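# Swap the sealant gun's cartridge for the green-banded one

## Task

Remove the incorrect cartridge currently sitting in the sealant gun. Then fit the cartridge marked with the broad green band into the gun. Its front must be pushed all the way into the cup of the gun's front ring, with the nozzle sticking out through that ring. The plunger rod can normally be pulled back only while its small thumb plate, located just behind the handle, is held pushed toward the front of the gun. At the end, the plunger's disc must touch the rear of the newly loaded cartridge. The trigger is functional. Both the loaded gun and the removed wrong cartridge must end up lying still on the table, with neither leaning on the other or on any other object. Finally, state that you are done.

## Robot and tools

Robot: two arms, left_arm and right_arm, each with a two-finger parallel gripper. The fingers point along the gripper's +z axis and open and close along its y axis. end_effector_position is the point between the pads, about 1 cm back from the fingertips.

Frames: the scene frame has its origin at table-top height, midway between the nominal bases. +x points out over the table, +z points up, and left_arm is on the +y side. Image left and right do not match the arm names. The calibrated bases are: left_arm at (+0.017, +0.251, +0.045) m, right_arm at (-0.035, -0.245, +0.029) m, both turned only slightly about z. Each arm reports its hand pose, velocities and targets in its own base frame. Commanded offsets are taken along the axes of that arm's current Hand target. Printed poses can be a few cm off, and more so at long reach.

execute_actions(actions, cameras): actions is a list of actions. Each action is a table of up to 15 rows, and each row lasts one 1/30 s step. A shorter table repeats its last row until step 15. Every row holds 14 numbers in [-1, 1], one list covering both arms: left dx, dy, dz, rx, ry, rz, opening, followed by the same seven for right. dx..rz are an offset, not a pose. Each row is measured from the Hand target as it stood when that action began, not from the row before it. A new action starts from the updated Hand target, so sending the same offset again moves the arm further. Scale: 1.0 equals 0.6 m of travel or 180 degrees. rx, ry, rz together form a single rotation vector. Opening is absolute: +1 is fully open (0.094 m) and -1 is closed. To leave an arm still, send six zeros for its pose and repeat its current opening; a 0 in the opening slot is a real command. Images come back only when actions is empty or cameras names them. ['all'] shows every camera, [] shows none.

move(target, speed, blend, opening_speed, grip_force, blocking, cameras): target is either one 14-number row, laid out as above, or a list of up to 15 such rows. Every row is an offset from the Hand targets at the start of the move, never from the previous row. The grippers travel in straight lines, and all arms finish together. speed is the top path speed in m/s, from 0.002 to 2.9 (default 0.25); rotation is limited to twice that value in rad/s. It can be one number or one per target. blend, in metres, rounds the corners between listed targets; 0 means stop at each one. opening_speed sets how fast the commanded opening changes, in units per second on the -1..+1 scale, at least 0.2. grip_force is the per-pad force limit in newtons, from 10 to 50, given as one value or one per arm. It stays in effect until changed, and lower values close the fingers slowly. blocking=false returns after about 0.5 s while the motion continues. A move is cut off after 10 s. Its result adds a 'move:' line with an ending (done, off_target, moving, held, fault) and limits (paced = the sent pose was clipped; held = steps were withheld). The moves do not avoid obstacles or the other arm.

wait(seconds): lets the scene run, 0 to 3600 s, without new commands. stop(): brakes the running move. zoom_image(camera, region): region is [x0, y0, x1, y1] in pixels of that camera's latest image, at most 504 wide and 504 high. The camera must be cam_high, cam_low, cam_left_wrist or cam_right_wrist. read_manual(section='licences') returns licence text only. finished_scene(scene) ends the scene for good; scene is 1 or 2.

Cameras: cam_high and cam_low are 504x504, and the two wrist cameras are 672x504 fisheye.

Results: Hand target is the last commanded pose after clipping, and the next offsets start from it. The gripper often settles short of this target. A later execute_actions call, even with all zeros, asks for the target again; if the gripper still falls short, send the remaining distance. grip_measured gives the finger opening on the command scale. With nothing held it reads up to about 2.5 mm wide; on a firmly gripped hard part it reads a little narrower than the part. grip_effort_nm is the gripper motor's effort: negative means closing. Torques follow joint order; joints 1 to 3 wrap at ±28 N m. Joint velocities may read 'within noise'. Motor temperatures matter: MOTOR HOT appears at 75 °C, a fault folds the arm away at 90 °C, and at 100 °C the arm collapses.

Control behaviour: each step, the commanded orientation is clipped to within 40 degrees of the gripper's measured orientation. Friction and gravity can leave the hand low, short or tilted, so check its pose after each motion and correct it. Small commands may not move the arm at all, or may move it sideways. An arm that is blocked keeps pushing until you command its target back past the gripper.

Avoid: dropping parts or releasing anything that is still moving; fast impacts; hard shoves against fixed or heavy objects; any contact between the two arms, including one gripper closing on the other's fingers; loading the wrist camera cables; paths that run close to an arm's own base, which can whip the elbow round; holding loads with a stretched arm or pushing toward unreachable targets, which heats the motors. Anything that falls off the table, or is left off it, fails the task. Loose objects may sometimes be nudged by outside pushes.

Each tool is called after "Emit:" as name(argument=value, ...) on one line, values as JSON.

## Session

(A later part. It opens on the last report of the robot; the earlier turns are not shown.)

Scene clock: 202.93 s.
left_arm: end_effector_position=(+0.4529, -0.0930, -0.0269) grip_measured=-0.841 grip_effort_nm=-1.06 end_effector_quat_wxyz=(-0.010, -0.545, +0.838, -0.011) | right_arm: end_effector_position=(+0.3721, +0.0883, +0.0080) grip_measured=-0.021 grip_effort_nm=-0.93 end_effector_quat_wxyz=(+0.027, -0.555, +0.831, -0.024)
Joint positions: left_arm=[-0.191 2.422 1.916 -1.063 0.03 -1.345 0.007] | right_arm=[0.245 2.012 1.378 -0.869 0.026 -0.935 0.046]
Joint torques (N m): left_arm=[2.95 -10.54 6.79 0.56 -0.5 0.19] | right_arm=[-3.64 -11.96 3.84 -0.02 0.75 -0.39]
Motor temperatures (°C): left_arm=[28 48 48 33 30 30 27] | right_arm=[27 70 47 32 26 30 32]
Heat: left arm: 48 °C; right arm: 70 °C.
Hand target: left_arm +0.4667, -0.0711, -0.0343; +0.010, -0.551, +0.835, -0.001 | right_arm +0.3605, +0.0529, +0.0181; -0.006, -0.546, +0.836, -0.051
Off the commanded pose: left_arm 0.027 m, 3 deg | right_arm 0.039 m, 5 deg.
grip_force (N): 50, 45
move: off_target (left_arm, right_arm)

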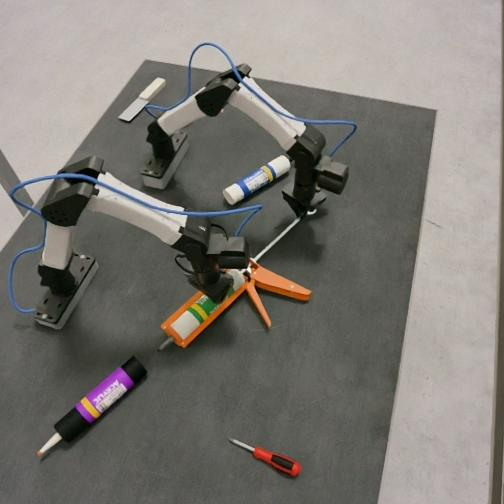

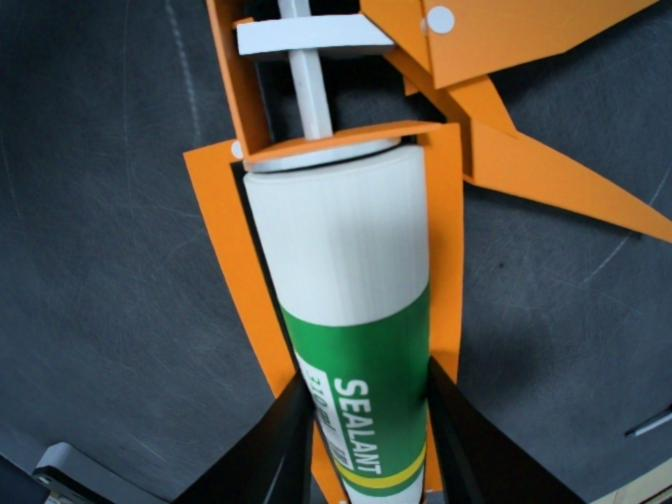

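Emit:
move(target=[[0.02,0,0,0,0,0,-0.95,-0.055,0,0.01,0,0,0,-0.1],[0.02,0,0,0,0,0,-0.95,-0.055,0,0.01,0,0,0,0.4],[0.02,0,0,0,0,0,-0.95,-0.055,0,-0.2,0,0,0,0.4]], speed=0.1, cameras=["all"])

Emit:
zoom_image(camera="cam_right_wrist", region=[200, 60, 470, 460])

Emit:
zoom_image(camera="cam_low", region=[230, 225, 310, 275])

Scene clock: 207.97 s.
left_arm: end_effector_position=(+0.4531, -0.0937, -0.0269) grip_measured=-0.841 grip_effort_nm=-1.06 end_effector_quat_wxyz=(-0.009, -0.545, +0.838, -0.012) | right_arm: end_effector_position=(+0.3640, +0.0885, +0.1123) grip_measured=+0.399 grip_effort_nm=0.10 end_effector_quat_wxyz=(-0.036, -0.550, +0.834, -0.039)
Joint positions: left_arm=[-0.193 2.422 1.916 -1.062 0.03 -1.345 0.007] | right_arm=[0.283 2.015 1.804 -1.406 0.097 -0.881 0.066]
Joint torques (N m): left_arm=[0.98 -11.4 5.45 0.66 -0.51 -0.05] | right_arm=[0.54 -11.92 9.14 0.19 0.17 0]
Motor temperatures (°C): left_arm=[28 49 48 33 30 30 27] | right_arm=[27 71 47 32 26 30 32]
Heat: left arm: 49 °C; right arm: 71 °C.
Hand target: left_arm +0.4619, -0.0821, -0.0345; +0.010, -0.551, +0.835, -0.001 | right_arm +0.3683, +0.0943, +0.1352; -0.006, -0.546, +0.836, -0.051
Off the commanded pose: left_arm 0.016 m, 3 deg | right_arm 0.024 m, 4 deg.
grip_force (N): 50, 45
move: off_target (left_arm, right_arm); target 2's new opening was sent with right_arm's hand 0.009 m and 3 deg from that target

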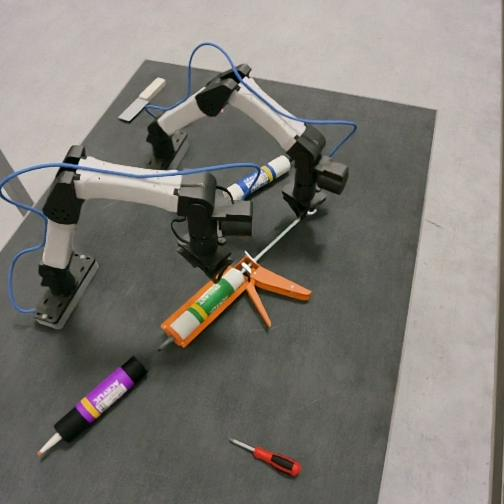

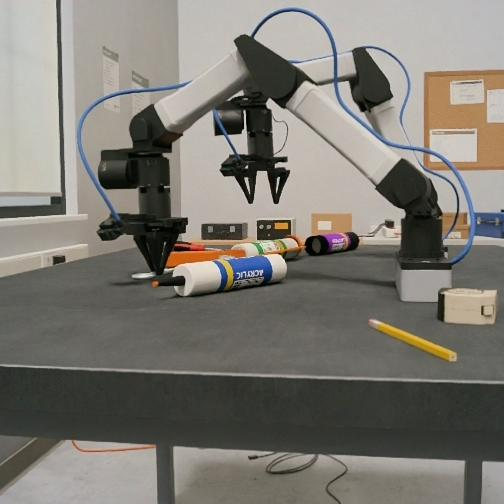

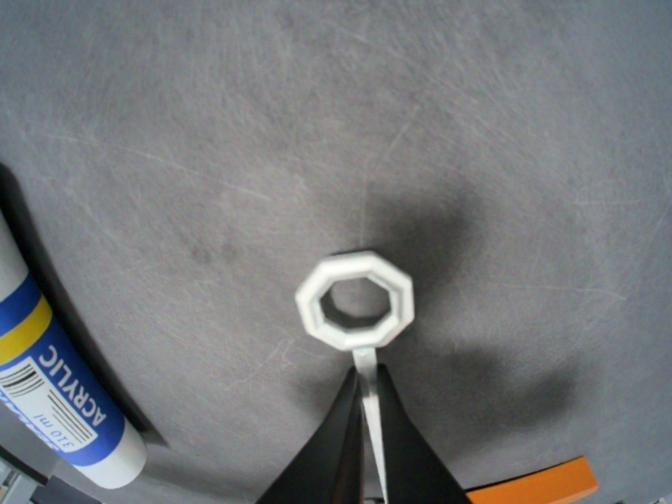

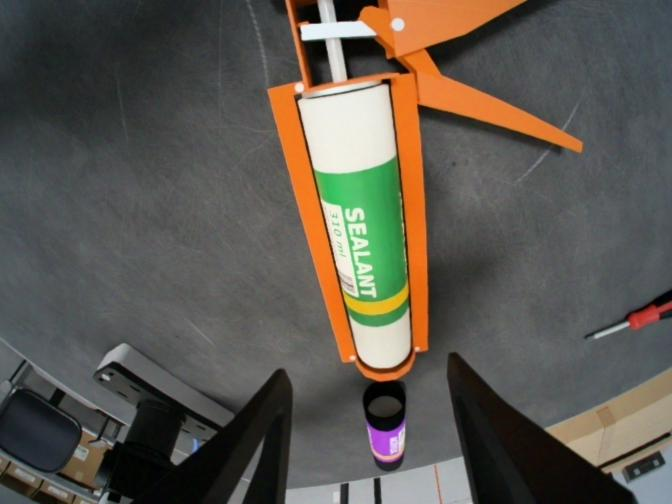

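Scaled by 1.260 from the camera's image (finer frame: 960x720).

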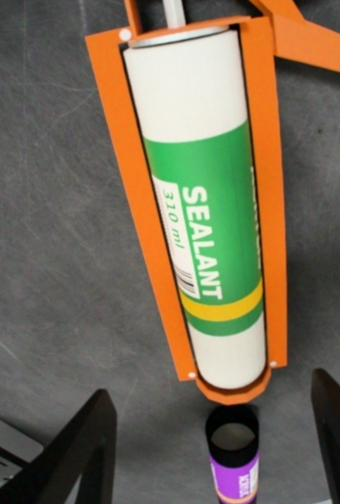

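Scaled by 6.300 from the camera's image (finer frame: 720x720).

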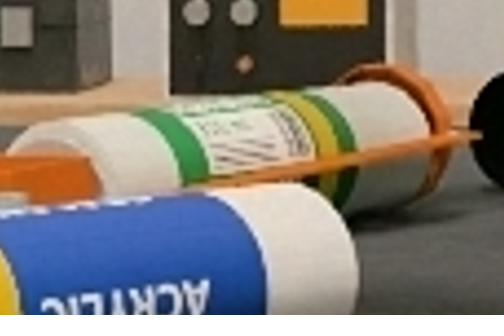

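Emit:
zoom_image(camera="cam_right_wrist", region=[330, 300, 450, 420])

Emit:
zoom_image(camera="cam_right_wrist", region=[270, 50, 430, 190])

Emit:
zoom_image(camera="cam_high", region=[150, 250, 260, 360])

Scaled by 4.200 from the camera's image (finer frame: 960x720).

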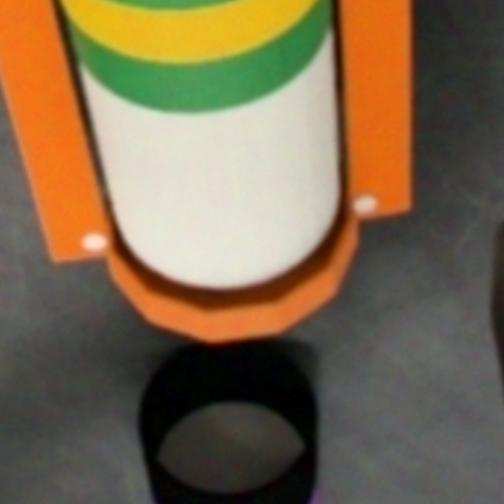

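Scaled by 3.150 from the camera's image (finer frame: 960x720).

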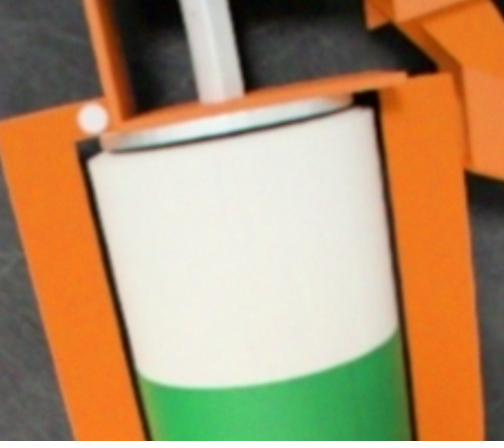

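Scaled by 4.582 from the camera's image (finer frame: 720x720).

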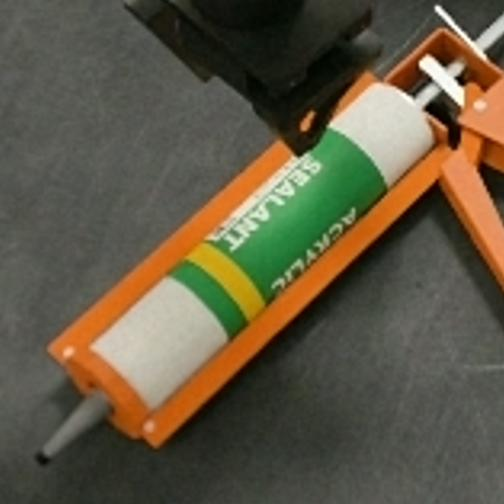

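Emit:
move(target=[[0,0,0,0,0,0,-0.95,-0.017,0.0097,0.215,-0.0251,-0.021,-0.0011,0.4],[0,0,0,0,0,0,-0.95,-0.017,0.0097,0.215,-0.0251,-0.021,-0.0011,-0.1]], speed=0.1, opening_speed=0.6, cameras=["cam_right_wrist","cam_low"])

Scene clock: 213.23 s.
left_arm: end_effector_position=(+0.4531, -0.0937, -0.0269) grip_measured=-0.841 grip_effort_nm=-1.06 end_effector_quat_wxyz=(-0.009, -0.545, +0.838, -0.012) | right_arm: end_effector_position=(+0.3721, +0.0923, +0.0120) grip_measured=-0.085 grip_effort_nm=-0.92 end_effector_quat_wxyz=(-0.003, -0.543, +0.839, -0.012)
Joint positions: left_arm=[-0.193 2.422 1.916 -1.062 0.03 -1.345 0.007] | right_arm=[0.254 2.067 1.481 -0.983 0.025 -0.895 0.043]
Joint torques (N m): left_arm=[0.98 -11.4 5.45 0.66 -0.51 -0.06] | right_arm=[-0.7 -8.13 5.08 0.62 -0.22 -0.3]
Motor temperatures (°C): left_arm=[28 50 48 33 30 30 27] | right_arm=[27 71 47 32 26 30 31]
Heat: left arm: 50 °C; right arm: 71 °C.
Hand target: left_arm +0.4619, -0.0821, -0.0345; +0.010, -0.551, +0.835, -0.001 | right_arm +0.3730, +0.0939, +0.0058; -0.001, -0.549, +0.836, +0.000
Off the commanded pose: left_arm 0.016 m, 3 deg | right_arm 0.006 m, 2 deg.
grip_force (N): 50, 45
move: done
Images, in order (width x height): cam_low 504x504, cam_right_wrist 672x504.

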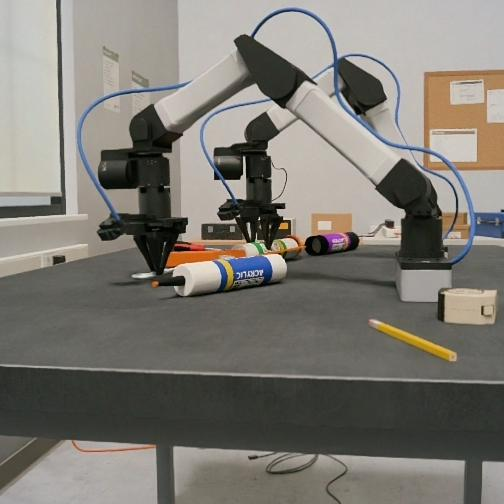

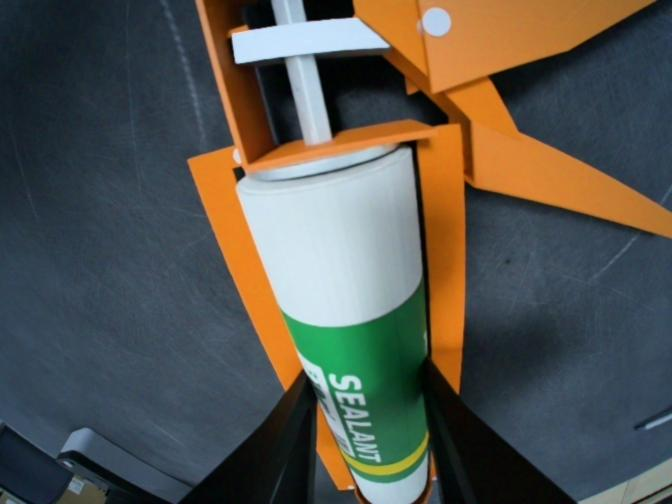

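Emit:
move(target=[[0,0,0,0,0,0,-0.95,0,0,0,0,0,0,0.2],[0,0,0,0,0,0,-0.95,0,-0.003,0.01,0,0,0,0.2],[0,0,0,0,0,0,-0.95,0,-0.003,0.01,0,0,0,-0.1]], speed=0.1, opening_speed=0.8, cameras=["cam_right_wrist","cam_low"])

Scene clock: 216.40 s.
left_arm: end_effector_position=(+0.4531, -0.0937, -0.0269) grip_measured=-0.841 grip_effort_nm=-1.06 end_effector_quat_wxyz=(-0.009, -0.545, +0.838, -0.012) | right_arm: end_effector_position=(+0.3727, +0.0924, +0.0076) grip_measured=-0.017 grip_effort_nm=-0.92 end_effector_quat_wxyz=(-0.005, -0.545, +0.839, -0.011)
Joint positions: left_arm=[-0.193 2.422 1.916 -1.062 0.03 -1.345 0.007] | right_arm=[0.254 2.079 1.481 -0.975 0.025 -0.898 0.046]
Joint torques (N m): left_arm=[0.99 -11.4 5.45 0.66 -0.51 -0.06] | right_arm=[-0.68 -8.12 4.57 0.73 -0.21 -0.31]
Motor temperatures (°C): left_arm=[28 51 48 33 30 30 27] | right_arm=[27 70 47 32 26 30 31]
Heat: left arm: 51 °C; right arm: 70 °C.
Hand target: left_arm +0.4619, -0.0821, -0.0345; +0.010, -0.551, +0.835, -0.001 | right_arm +0.3746, +0.0931, -0.0002; -0.001, -0.549, +0.836, +0.000
Off the commanded pose: left_arm 0.016 m, 3 deg | right_arm 0.008 m, 1 deg.
grip_force (N): 50, 45
move: done
Images, in order (width x height): cam_low 504x504, cam_right_wrist 672x504.

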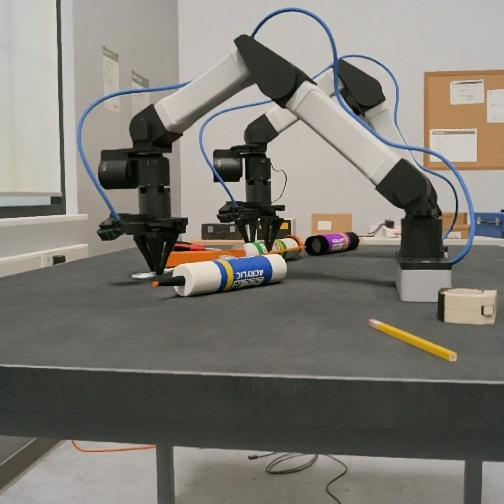

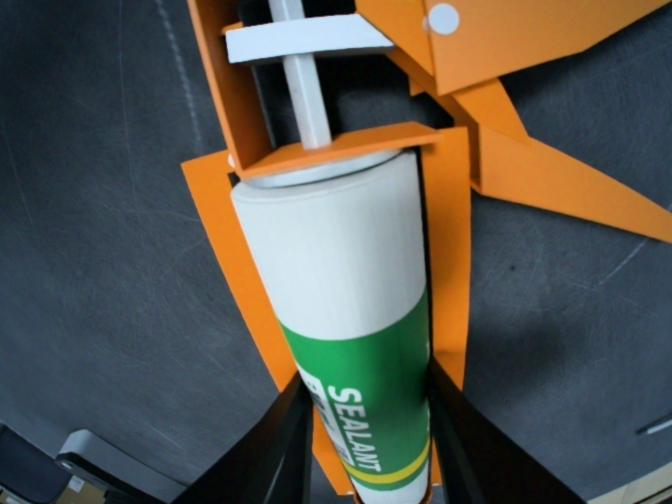

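Emit:
move(target=[0,0,0,0,0,0,-0.95,0,-0.005,-0.024,0,0,0,-0.1], speed=0.05, cameras=["cam_right_wrist","cam_low"])

Emit:
zoom_image(camera="cam_low", region=[230, 225, 310, 275])

Scene clock: 217.33 s.
left_arm: end_effector_position=(+0.4531, -0.0937, -0.0269) grip_measured=-0.841 grip_effort_nm=-1.06 end_effector_quat_wxyz=(-0.009, -0.545, +0.838, -0.012) | right_arm: end_effector_position=(+0.3723, +0.0926, +0.0075) grip_measured=-0.017 grip_effort_nm=-0.92 end_effector_quat_wxyz=(-0.006, -0.545, +0.839, -0.010)
Joint positions: left_arm=[-0.193 2.422 1.916 -1.062 0.03 -1.345 0.007] | right_arm=[0.254 2.079 1.481 -0.976 0.023 -0.898 0.046]
Joint torques (N m): left_arm=[0.98 -11.4 5.45 0.66 -0.51 -0.06] | right_arm=[-0.88 -8.95 8.76 0.13 -0.21 -0.34]
Motor temperatures (°C): left_arm=[28 51 48 33 30 30 28] | right_arm=[26 70 47 32 26 30 31]
Heat: left arm: 51 °C; right arm: 70 °C.
Hand target: left_arm +0.4619, -0.0821, -0.0345; +0.010, -0.551, +0.835, -0.001 | right_arm +0.3774, +0.0920, +0.0142; -0.001, -0.549, +0.836, +0.000
Off the commanded pose: left_arm 0.016 m, 3 deg | right_arm 0.008 m, 1 deg.
grip_force (N): 50, 45
move: done
Images, in order (width x height): cam_low 504x504, cam_right_wrist 672x504.

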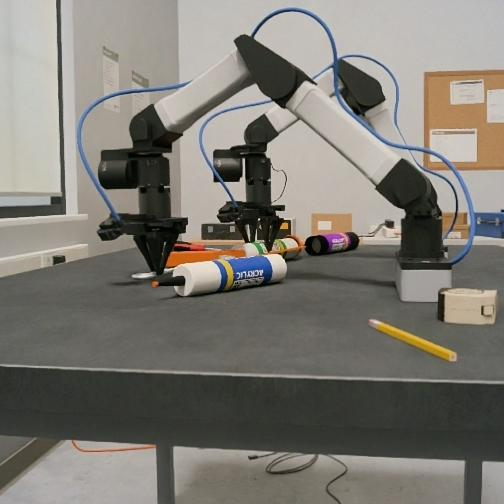

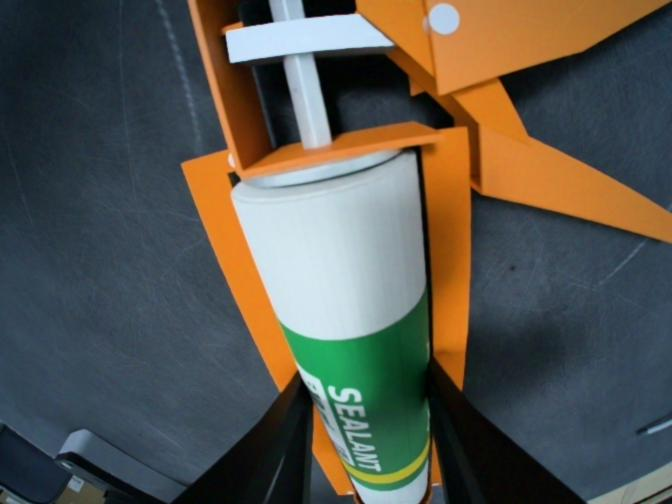

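Scaled by 6.300 from the camera's image (finer frame: 720x720).

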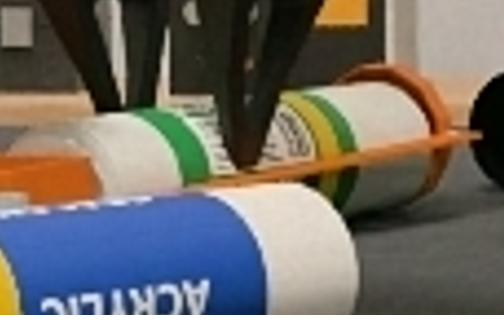

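Emit:
move(target=[0,0,0,0,0,0,-0.95,0,-0.005,-0.014,0,0,0,-0.1], speed=0.05, cameras=["cam_right_wrist","cam_low"])

Emit:
zoom_image(camera="cam_low", region=[230, 225, 310, 275])

Scene clock: 218.37 s.
left_arm: end_effector_position=(+0.4531, -0.0927, -0.0276) grip_measured=-0.841 grip_effort_nm=-1.05 end_effector_quat_wxyz=(-0.008, -0.545, +0.839, -0.009) | right_arm: end_effector_position=(+0.3704, +0.0936, +0.0115) grip_measured=-0.018 grip_effort_nm=-0.92 end_effector_quat_wxyz=(-0.009, -0.550, +0.835, -0.001)
Joint positions: left_arm=[-0.193 2.424 1.916 -1.062 0.024 -1.345 0.007] | right_arm=[0.251 2.079 1.497 -1.006 0.008 -0.915 0.046]
Joint torques (N m): left_arm=[0.98 -11.4 5.45 0.66 -0.45 -0.06] | right_arm=[-0.99 -9.1 10.17 0.05 -0.12 -0.29]
Motor temperatures (°C): left_arm=[28 51 47 33 30 30 28] | right_arm=[26 71 47 32 26 30 31]
Heat: left arm: 51 °C; right arm: 71 °C.
Hand target: left_arm +0.4619, -0.0821, -0.0345; +0.010, -0.551, +0.835, -0.001 | right_arm +0.3801, +0.0908, +0.0226; -0.001, -0.549, +0.836, +0.000
Off the commanded pose: left_arm 0.015 m, 2 deg | right_arm 0.015 m, 1 deg.
grip_force (N): 50, 45
move: off_target (right_arm)
Images, in order (width x height): cam_low 504x504, cam_right_wrist 672x504.

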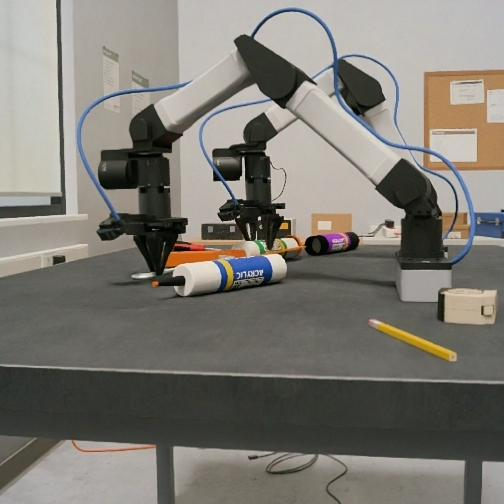

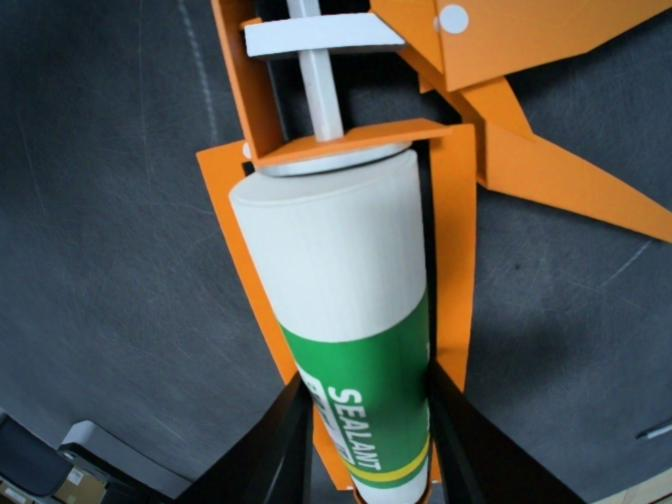

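Scaled by 6.300 from the camera's image (finer frame: 720x720).

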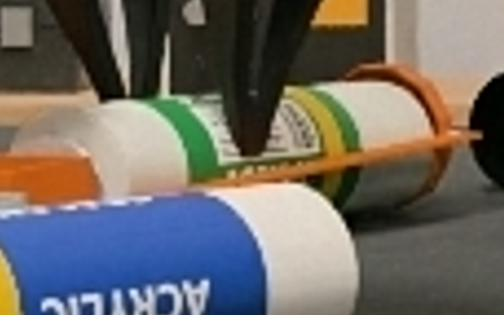

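Emit:
move(target=[[-0.02,0,0,0,0,0,-0.95,0,-0.013,-0.003,0,0,0,-0.1],[-0.02,0,0,0,0,0,-0.95,0.07,-0.013,-0.003,0,0,0,-0.1]], speed=0.06, cameras=["cam_right_wrist","cam_low","cam_high"])

Emit:
zoom_image(camera="cam_low", region=[230, 225, 310, 275])

Emit:
zoom_image(camera="cam_right_wrist", region=[210, 80, 480, 300])

Emit:
zoom_image(camera="cam_high", region=[150, 250, 260, 360])

Scene clock: 220.63 s.
left_arm: end_effector_position=(+0.4518, -0.0939, -0.0308) grip_measured=-0.841 grip_effort_nm=-1.06 end_effector_quat_wxyz=(-0.019, -0.547, +0.837, -0.015) | right_arm: end_effector_position=(+0.3781, +0.0852, +0.0081) grip_measured=-0.018 grip_effort_nm=-0.93 end_effector_quat_wxyz=(+0.022, -0.553, +0.832, +0.033)
Joint positions: left_arm=[-0.187 2.432 1.916 -1.062 0.048 -1.345 0.007] | right_arm=[0.187 2.076 1.476 -0.957 -0.078 -0.985 0.046]
Joint torques (N m): left_arm=[2.55 -11.26 6.89 0.53 -0.69 0.19] | right_arm=[-3.99 -13.41 4.25 -0.08 0.75 -0.51]
Motor temperatures (°C): left_arm=[28 51 47 33 30 30 28] | right_arm=[27 71 47 31 26 30 31]
Heat: left arm: 51 °C; right arm: 71 °C.
Hand target: left_arm +0.4667, -0.0711, -0.0343; +0.010, -0.551, +0.835, -0.001 | right_arm +0.3706, +0.0491, +0.0244; -0.001, -0.549, +0.836, +0.000
Off the commanded pose: left_arm 0.027 m, 4 deg | right_arm 0.040 m, 5 deg.
grip_force (N): 50, 45
move: off_target (left_arm, right_arm)
Images, in order (width x height): cam_high 504x504, cam_low 504x504, cam_right_wrist 672x504.

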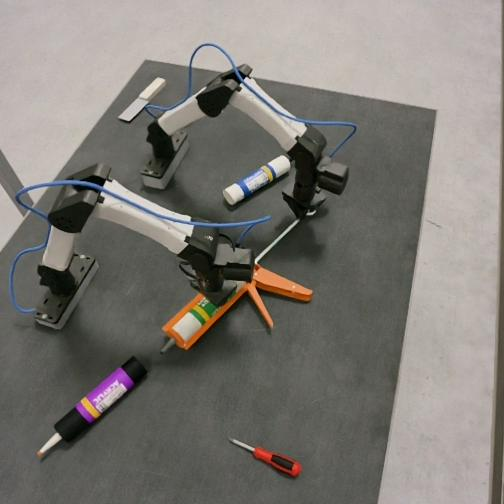

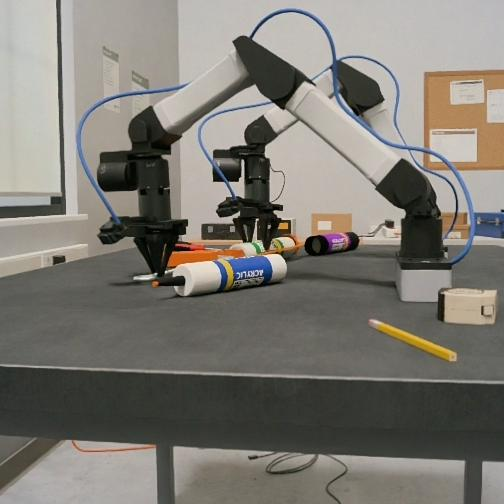

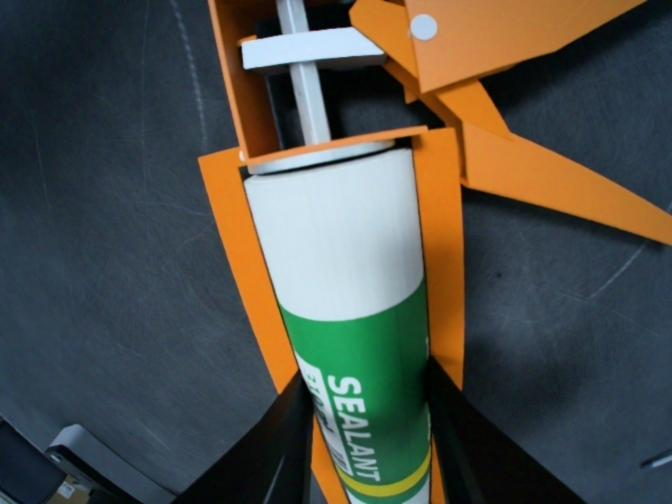

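Scaled by 6.300 from the camera's image (finer frame: 720x720).

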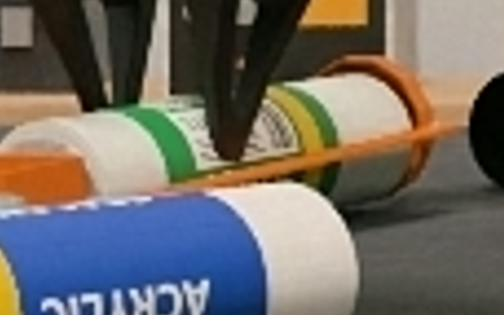

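Scaled by 1.867 from the camera's image (finer frame: 960x720).

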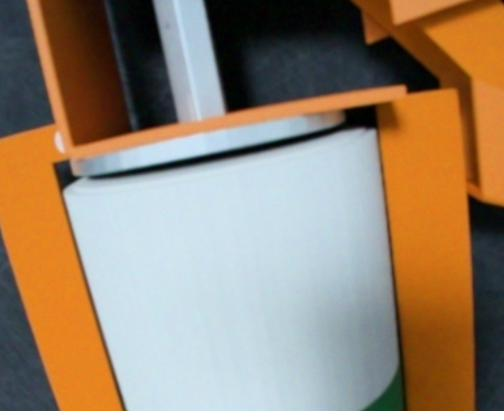

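Scaled by 4.582 from the camera's image (finer frame: 720x720).

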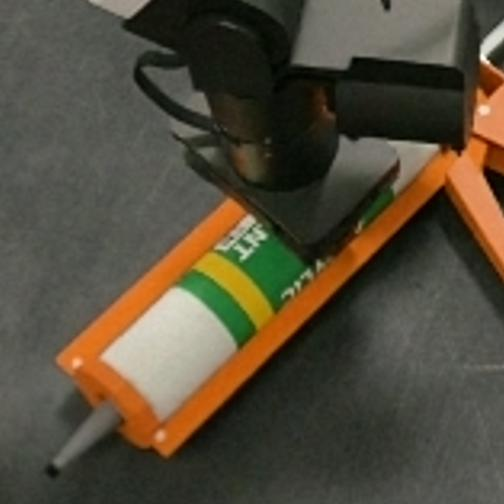

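Emit:
move(target=[[0,0,0,0,0,0,-0.95,-0.055,0.004,-0.02,0,0,0,-0.1],[0,0,0,0,0,0,-0.95,-0.01,0.004,-0.035,0,0.005,0,-0.1]], speed=0.06, cameras=["cam_right_wrist","cam_low","cam_high"])

Emit:
zoom_image(camera="cam_low", region=[230, 225, 310, 275])

Emit:
zoom_image(camera="cam_right_wrist", region=[210, 80, 480, 300])

Scene clock: 223.00 s.
left_arm: end_effector_position=(+0.4520, -0.0928, -0.0309) grip_measured=-0.841 grip_effort_nm=-1.06 end_effector_quat_wxyz=(-0.017, -0.547, +0.837, -0.013) | right_arm: end_effector_position=(+0.3750, +0.0832, +0.0202) grip_measured=-0.019 grip_effort_nm=-0.92 end_effector_quat_wxyz=(+0.000, -0.551, +0.834, +0.023)
Joint positions: left_arm=[-0.187 2.432 1.916 -1.062 0.042 -1.345 0.007] | right_arm=[0.199 2.076 1.528 -1.039 -0.043 -0.968 0.046]
Joint torques (N m): left_arm=[2.54 -11.23 6.9 0.52 -0.63 0.19] | right_arm=[-3.04 -14.37 5.68 -0.19 0.53 -0.45]
Motor temperatures (°C): left_arm=[28 51 47 33 30 30 28] | right_arm=[27 72 47 31 26 30 32]
Heat: left arm: 51 °C; right arm: 72 °C.
Hand target: left_arm +0.4667, -0.0711, -0.0343; +0.010, -0.551, +0.835, -0.001 | right_arm +0.3708, +0.0556, +0.0454; -0.007, -0.549, +0.836, -0.005
Off the commanded pose: left_arm 0.026 m, 3 deg | right_arm 0.038 m, 3 deg.
grip_force (N): 50, 45
move: off_target (right_arm)
Images, in order (width x height): cam_high 504x504, cam_low 504x504, cam_right_wrist 672x504.

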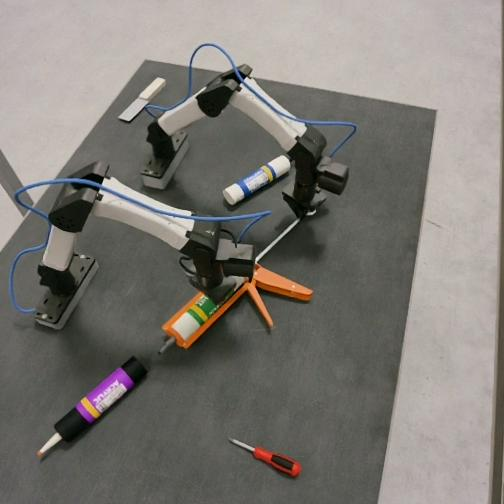

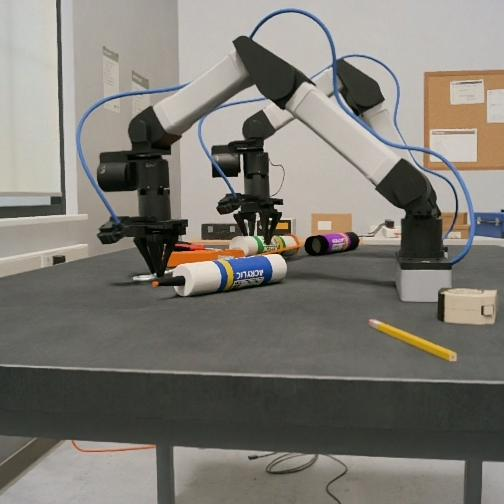

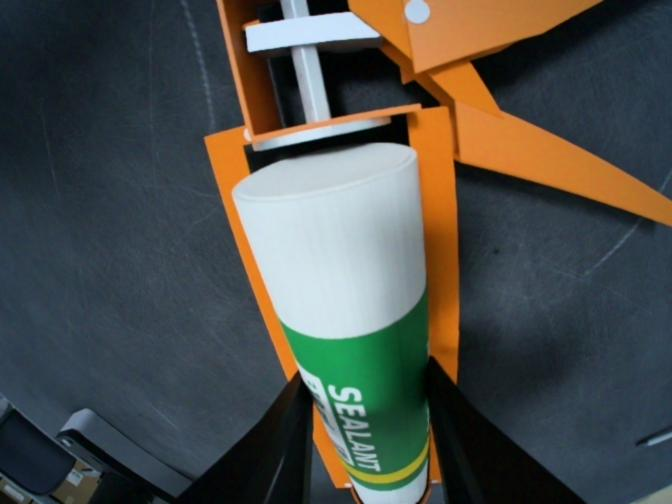

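Scaled by 6.300 from the camera's image (finer frame: 720x720).

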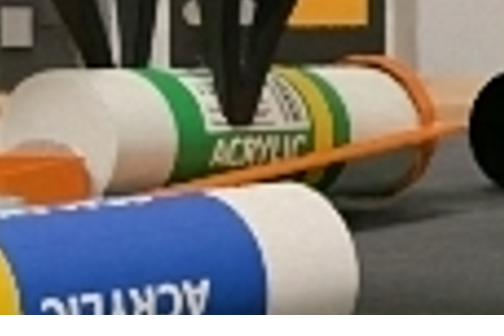

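Scaled by 1.867 from the camera's image (finer frame: 960x720).

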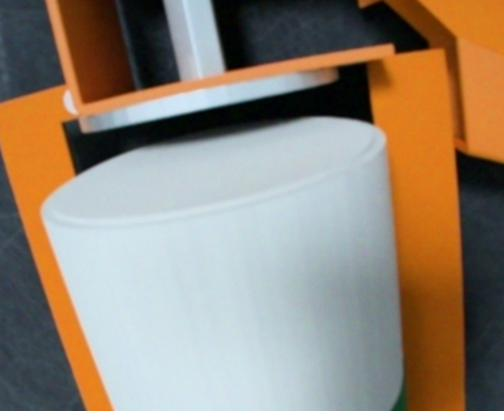

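Emit:
move(target=[[0,0,0,0,0,0,-0.95,0.03,0.0,0.01,0,0,0,-0.1],[0,0,0,0,0,0,-0.95,0.03,0.0,0.03,0,0,0,-0.1]], speed=0.06, cameras=["cam_right_wrist","cam_low","cam_high"])

Emit:
zoom_image(camera="cam_low", region=[230, 225, 310, 275])

Emit:
zoom_image(camera="cam_right_wrist", region=[210, 80, 480, 300])

Emit:
zoom_image(camera="cam_high", region=[150, 250, 260, 360])

Scene clock: 224.63 s.
left_arm: end_effector_position=(+0.4508, -0.0991, -0.0306) grip_measured=-0.841 grip_effort_nm=-1.06 end_effector_quat_wxyz=(-0.025, -0.545, +0.838, -0.022) | right_arm: end_effector_position=(+0.3722, +0.0751, +0.0092) grip_measured=-0.019 grip_effort_nm=-0.92 end_effector_quat_wxyz=(+0.016, -0.555, +0.831, +0.030)
Joint positions: left_arm=[-0.191 2.432 1.916 -1.062 0.067 -1.345 0.007] | right_arm=[0.168 2.055 1.448 -0.96 -0.068 -1.008 0.046]
Joint torques (N m): left_arm=[2.86 -11.36 6.82 0.52 -0.87 0.19] | right_arm=[-4 -13.68 4.3 -0.15 0.78 -0.46]
Motor temperatures (°C): left_arm=[28 51 48 33 30 30 28] | right_arm=[27 73 47 31 26 30 32]
Heat: left arm: 51 °C; right arm: 73 °C.
Hand target: left_arm +0.4667, -0.0711, -0.0343; +0.010, -0.551, +0.835, -0.001 | right_arm +0.3635, +0.0388, +0.0277; -0.007, -0.549, +0.836, -0.005
Off the commanded pose: left_arm 0.032 m, 5 deg | right_arm 0.042 m, 5 deg.
grip_force (N): 50, 45
move: off_target (right_arm)
Images, in order (width x height): cam_high 504x504, cam_low 504x504, cam_right_wrist 672x504.

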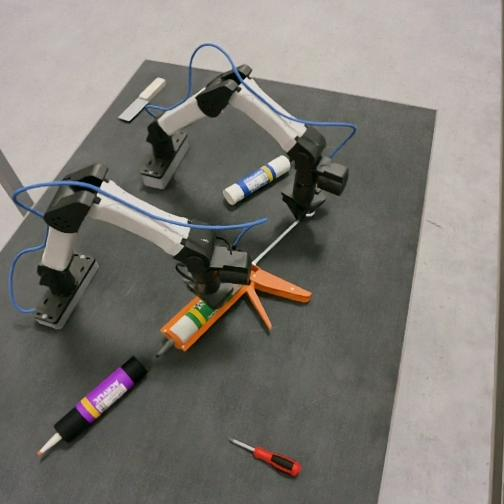

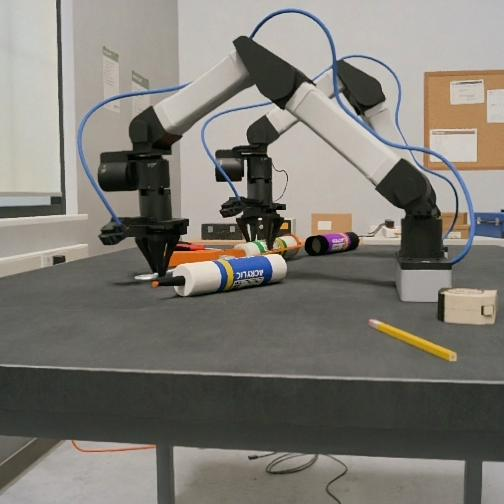

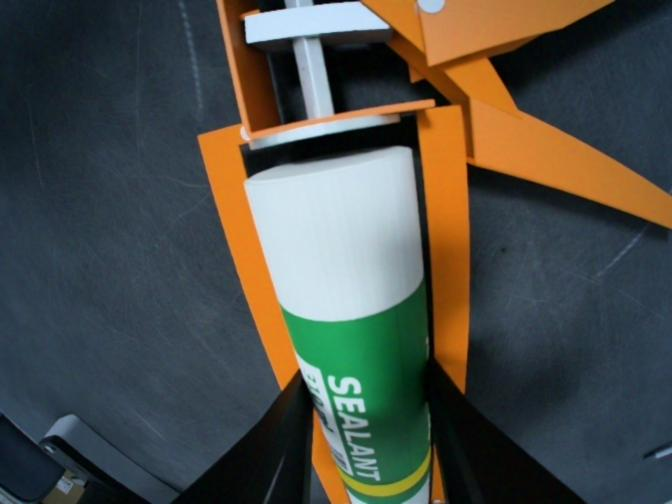

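Scaled by 6.300 from the camera's image (finer frame: 720x720).

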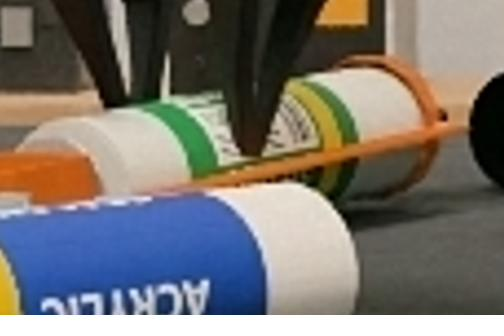

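Scaled by 1.867 from the camera's image (finer frame: 960x720).

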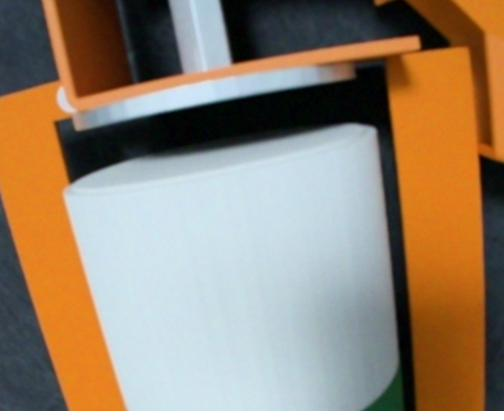

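Scaled by 4.582 from the camera's image (finer frame: 720x720).

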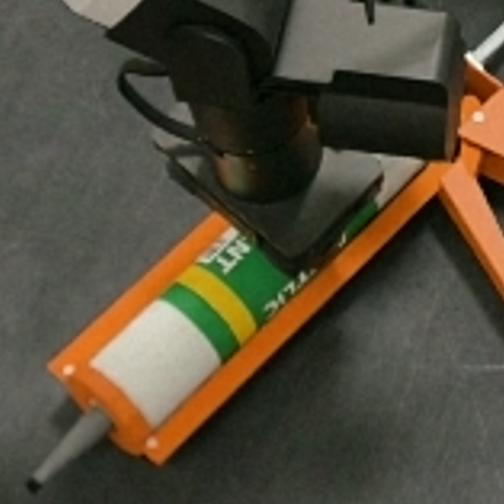

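Emit:
move(target=[[0.03,0,0,0,0,0,-0.95,-0.045,0,0.0,0,0,0,-0.1],[0.078,0,0,0,0,0,-0.95,-0.045,0,0.0,0,0,0,-0.1]], speed=0.05, cameras=["cam_right_wrist","cam_left_wrist"])

Emit:
zoom_image(camera="cam_right_wrist", region=[210, 80, 480, 300])

Scene clock: 226.70 s.
left_arm: end_effector_position=(+0.4471, -0.1086, -0.0344) grip_measured=-0.841 grip_effort_nm=-1.06 end_effector_quat_wxyz=(-0.009, -0.551, +0.834, -0.004) | right_arm: end_effector_position=(+0.3674, +0.0712, +0.0121) grip_measured=-0.019 grip_effort_nm=-0.92 end_effector_quat_wxyz=(-0.007, -0.555, +0.831, +0.012)
Joint positions: left_arm=[-0.231 2.43 1.899 -1.046 0.019 -1.399 0.007] | right_arm=[0.184 2.055 1.462 -0.999 -0.017 -0.994 0.046]
Joint torques (N m): left_arm=[-0.92 -14.37 3.22 0.7 -0.4 -0.17] | right_arm=[-0.38 -10.06 9.69 -0.03 0.25 -0.04]
Motor temperatures (°C): left_arm=[28 51 47 33 30 30 28] | right_arm=[27 73 47 31 26 30 32]
Heat: left arm: 51 °C; right arm: 73 °C.
Hand target: left_arm +0.4483, -0.1141, -0.0350; +0.010, -0.551, +0.835, -0.001 | right_arm +0.3742, +0.0636, +0.0273; -0.007, -0.549, +0.836, -0.005
Off the commanded pose: left_arm 0.006 m, 2 deg | right_arm 0.018 m, 2 deg.
grip_force (N): 50, 45
move: off_target (right_arm)
Images, in order (width x height): cam_left_wrist 672x504, cam_right_wrist 672x504.

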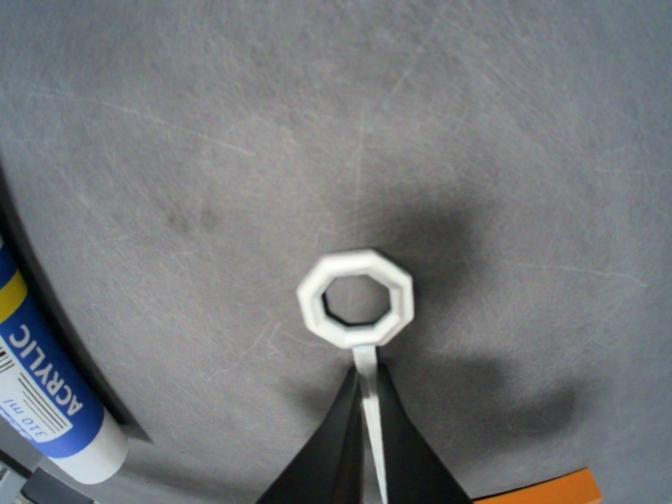

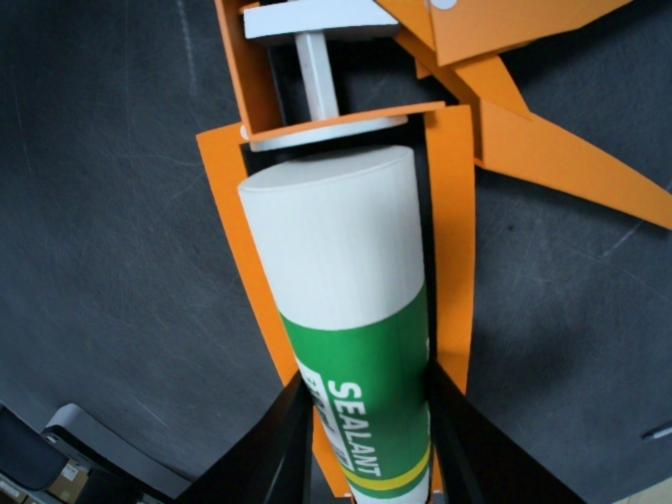

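Scaled by 1.867 from the camera's image (finer frame: 960x720).

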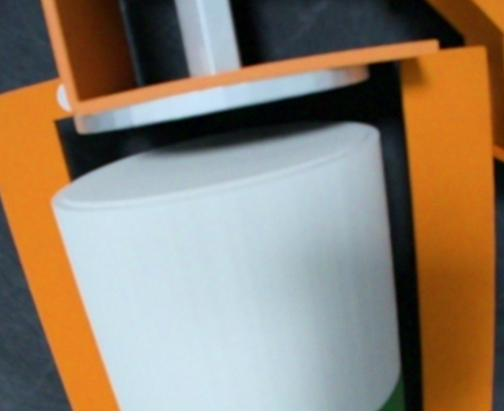

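Emit:
move(target=[[-0.03,0,0,0,0,0,-0.95,0.045,0,0.015,0,0,0,-0.1],[-0.03,0,0,0,0,0,-0.95,0.045,0,0.022,0,0,0,-0.1],[-0.01,0,0,0,0,0,-0.95,-0.01,0,0.022,0,0,0,-0.1]], speed=0.06, cameras=["cam_right_wrist","cam_low"])

Emit:
zoom_image(camera="cam_right_wrist", region=[210, 80, 480, 300])

Emit:
zoom_image(camera="cam_low", region=[230, 225, 310, 275])

Scene clock: 229.50 s.
left_arm: end_effector_position=(+0.4460, -0.1128, -0.0344) grip_measured=-0.841 grip_effort_nm=-1.06 end_effector_quat_wxyz=(-0.011, -0.552, +0.834, -0.006) | right_arm: end_effector_position=(+0.3683, +0.0661, +0.0108) grip_measured=-0.019 grip_effort_nm=-0.92 end_effector_quat_wxyz=(-0.011, -0.554, +0.832, +0.001)
Joint positions: left_arm=[-0.239 2.43 1.899 -1.046 0.024 -1.408 0.007] | right_arm=[0.181 2.056 1.459 -0.995 0.006 -0.994 0.046]
Joint torques (N m): left_arm=[-0.16 -14.01 3.78 0.66 -0.44 -0.05] | right_arm=[0.4 -7.92 8.91 0.27 0.14 0]
Motor temperatures (°C): left_arm=[28 51 47 33 30 30 28] | right_arm=[27 72 47 31 26 30 32]
Heat: left arm: 51 °C; right arm: 72 °C.
Hand target: left_arm +0.4506, -0.1086, -0.0349; +0.010, -0.551, +0.835, -0.001 | right_arm +0.3765, +0.0689, +0.0140; -0.007, -0.549, +0.836, -0.005
Off the commanded pose: left_arm 0.006 m, 2 deg | right_arm 0.009 m, 1 deg.
grip_force (N): 50, 45
move: done
Images, in order (width x height): cam_low 504x504, cam_right_wrist 672x504.

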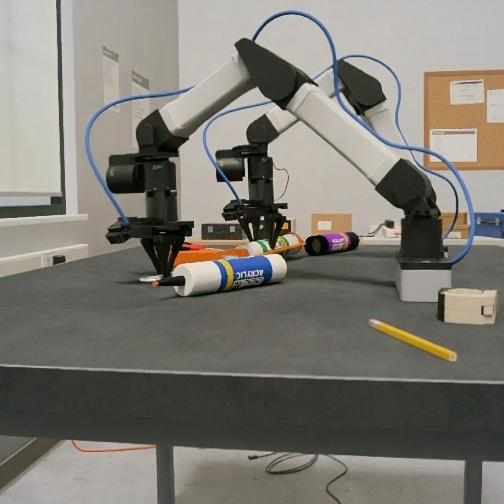

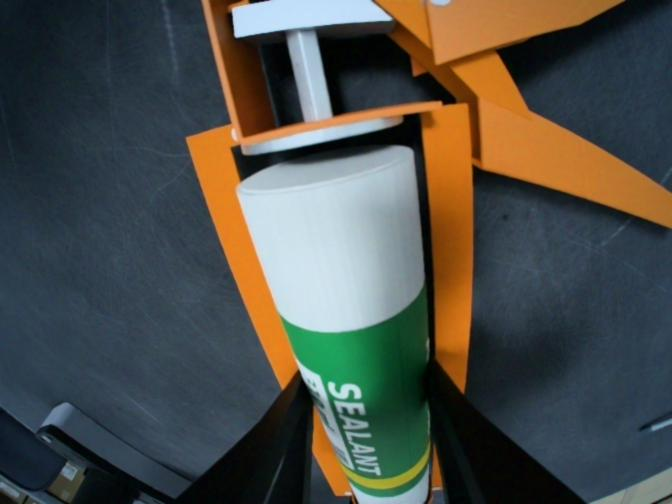

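Scaled by 1.867 from the camera's image (finer frame: 960x720).

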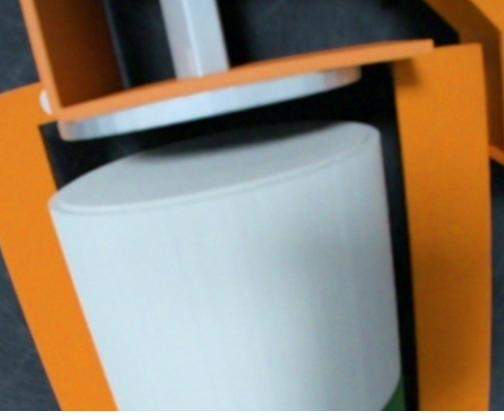

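Scaled by 6.300 from the camera's image (finer frame: 720x720).

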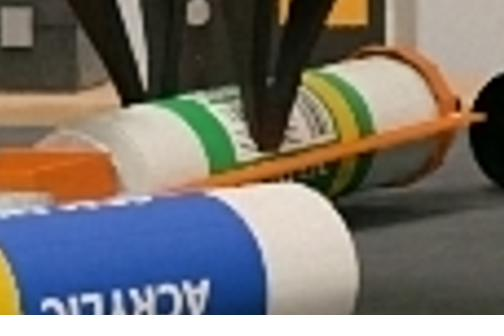

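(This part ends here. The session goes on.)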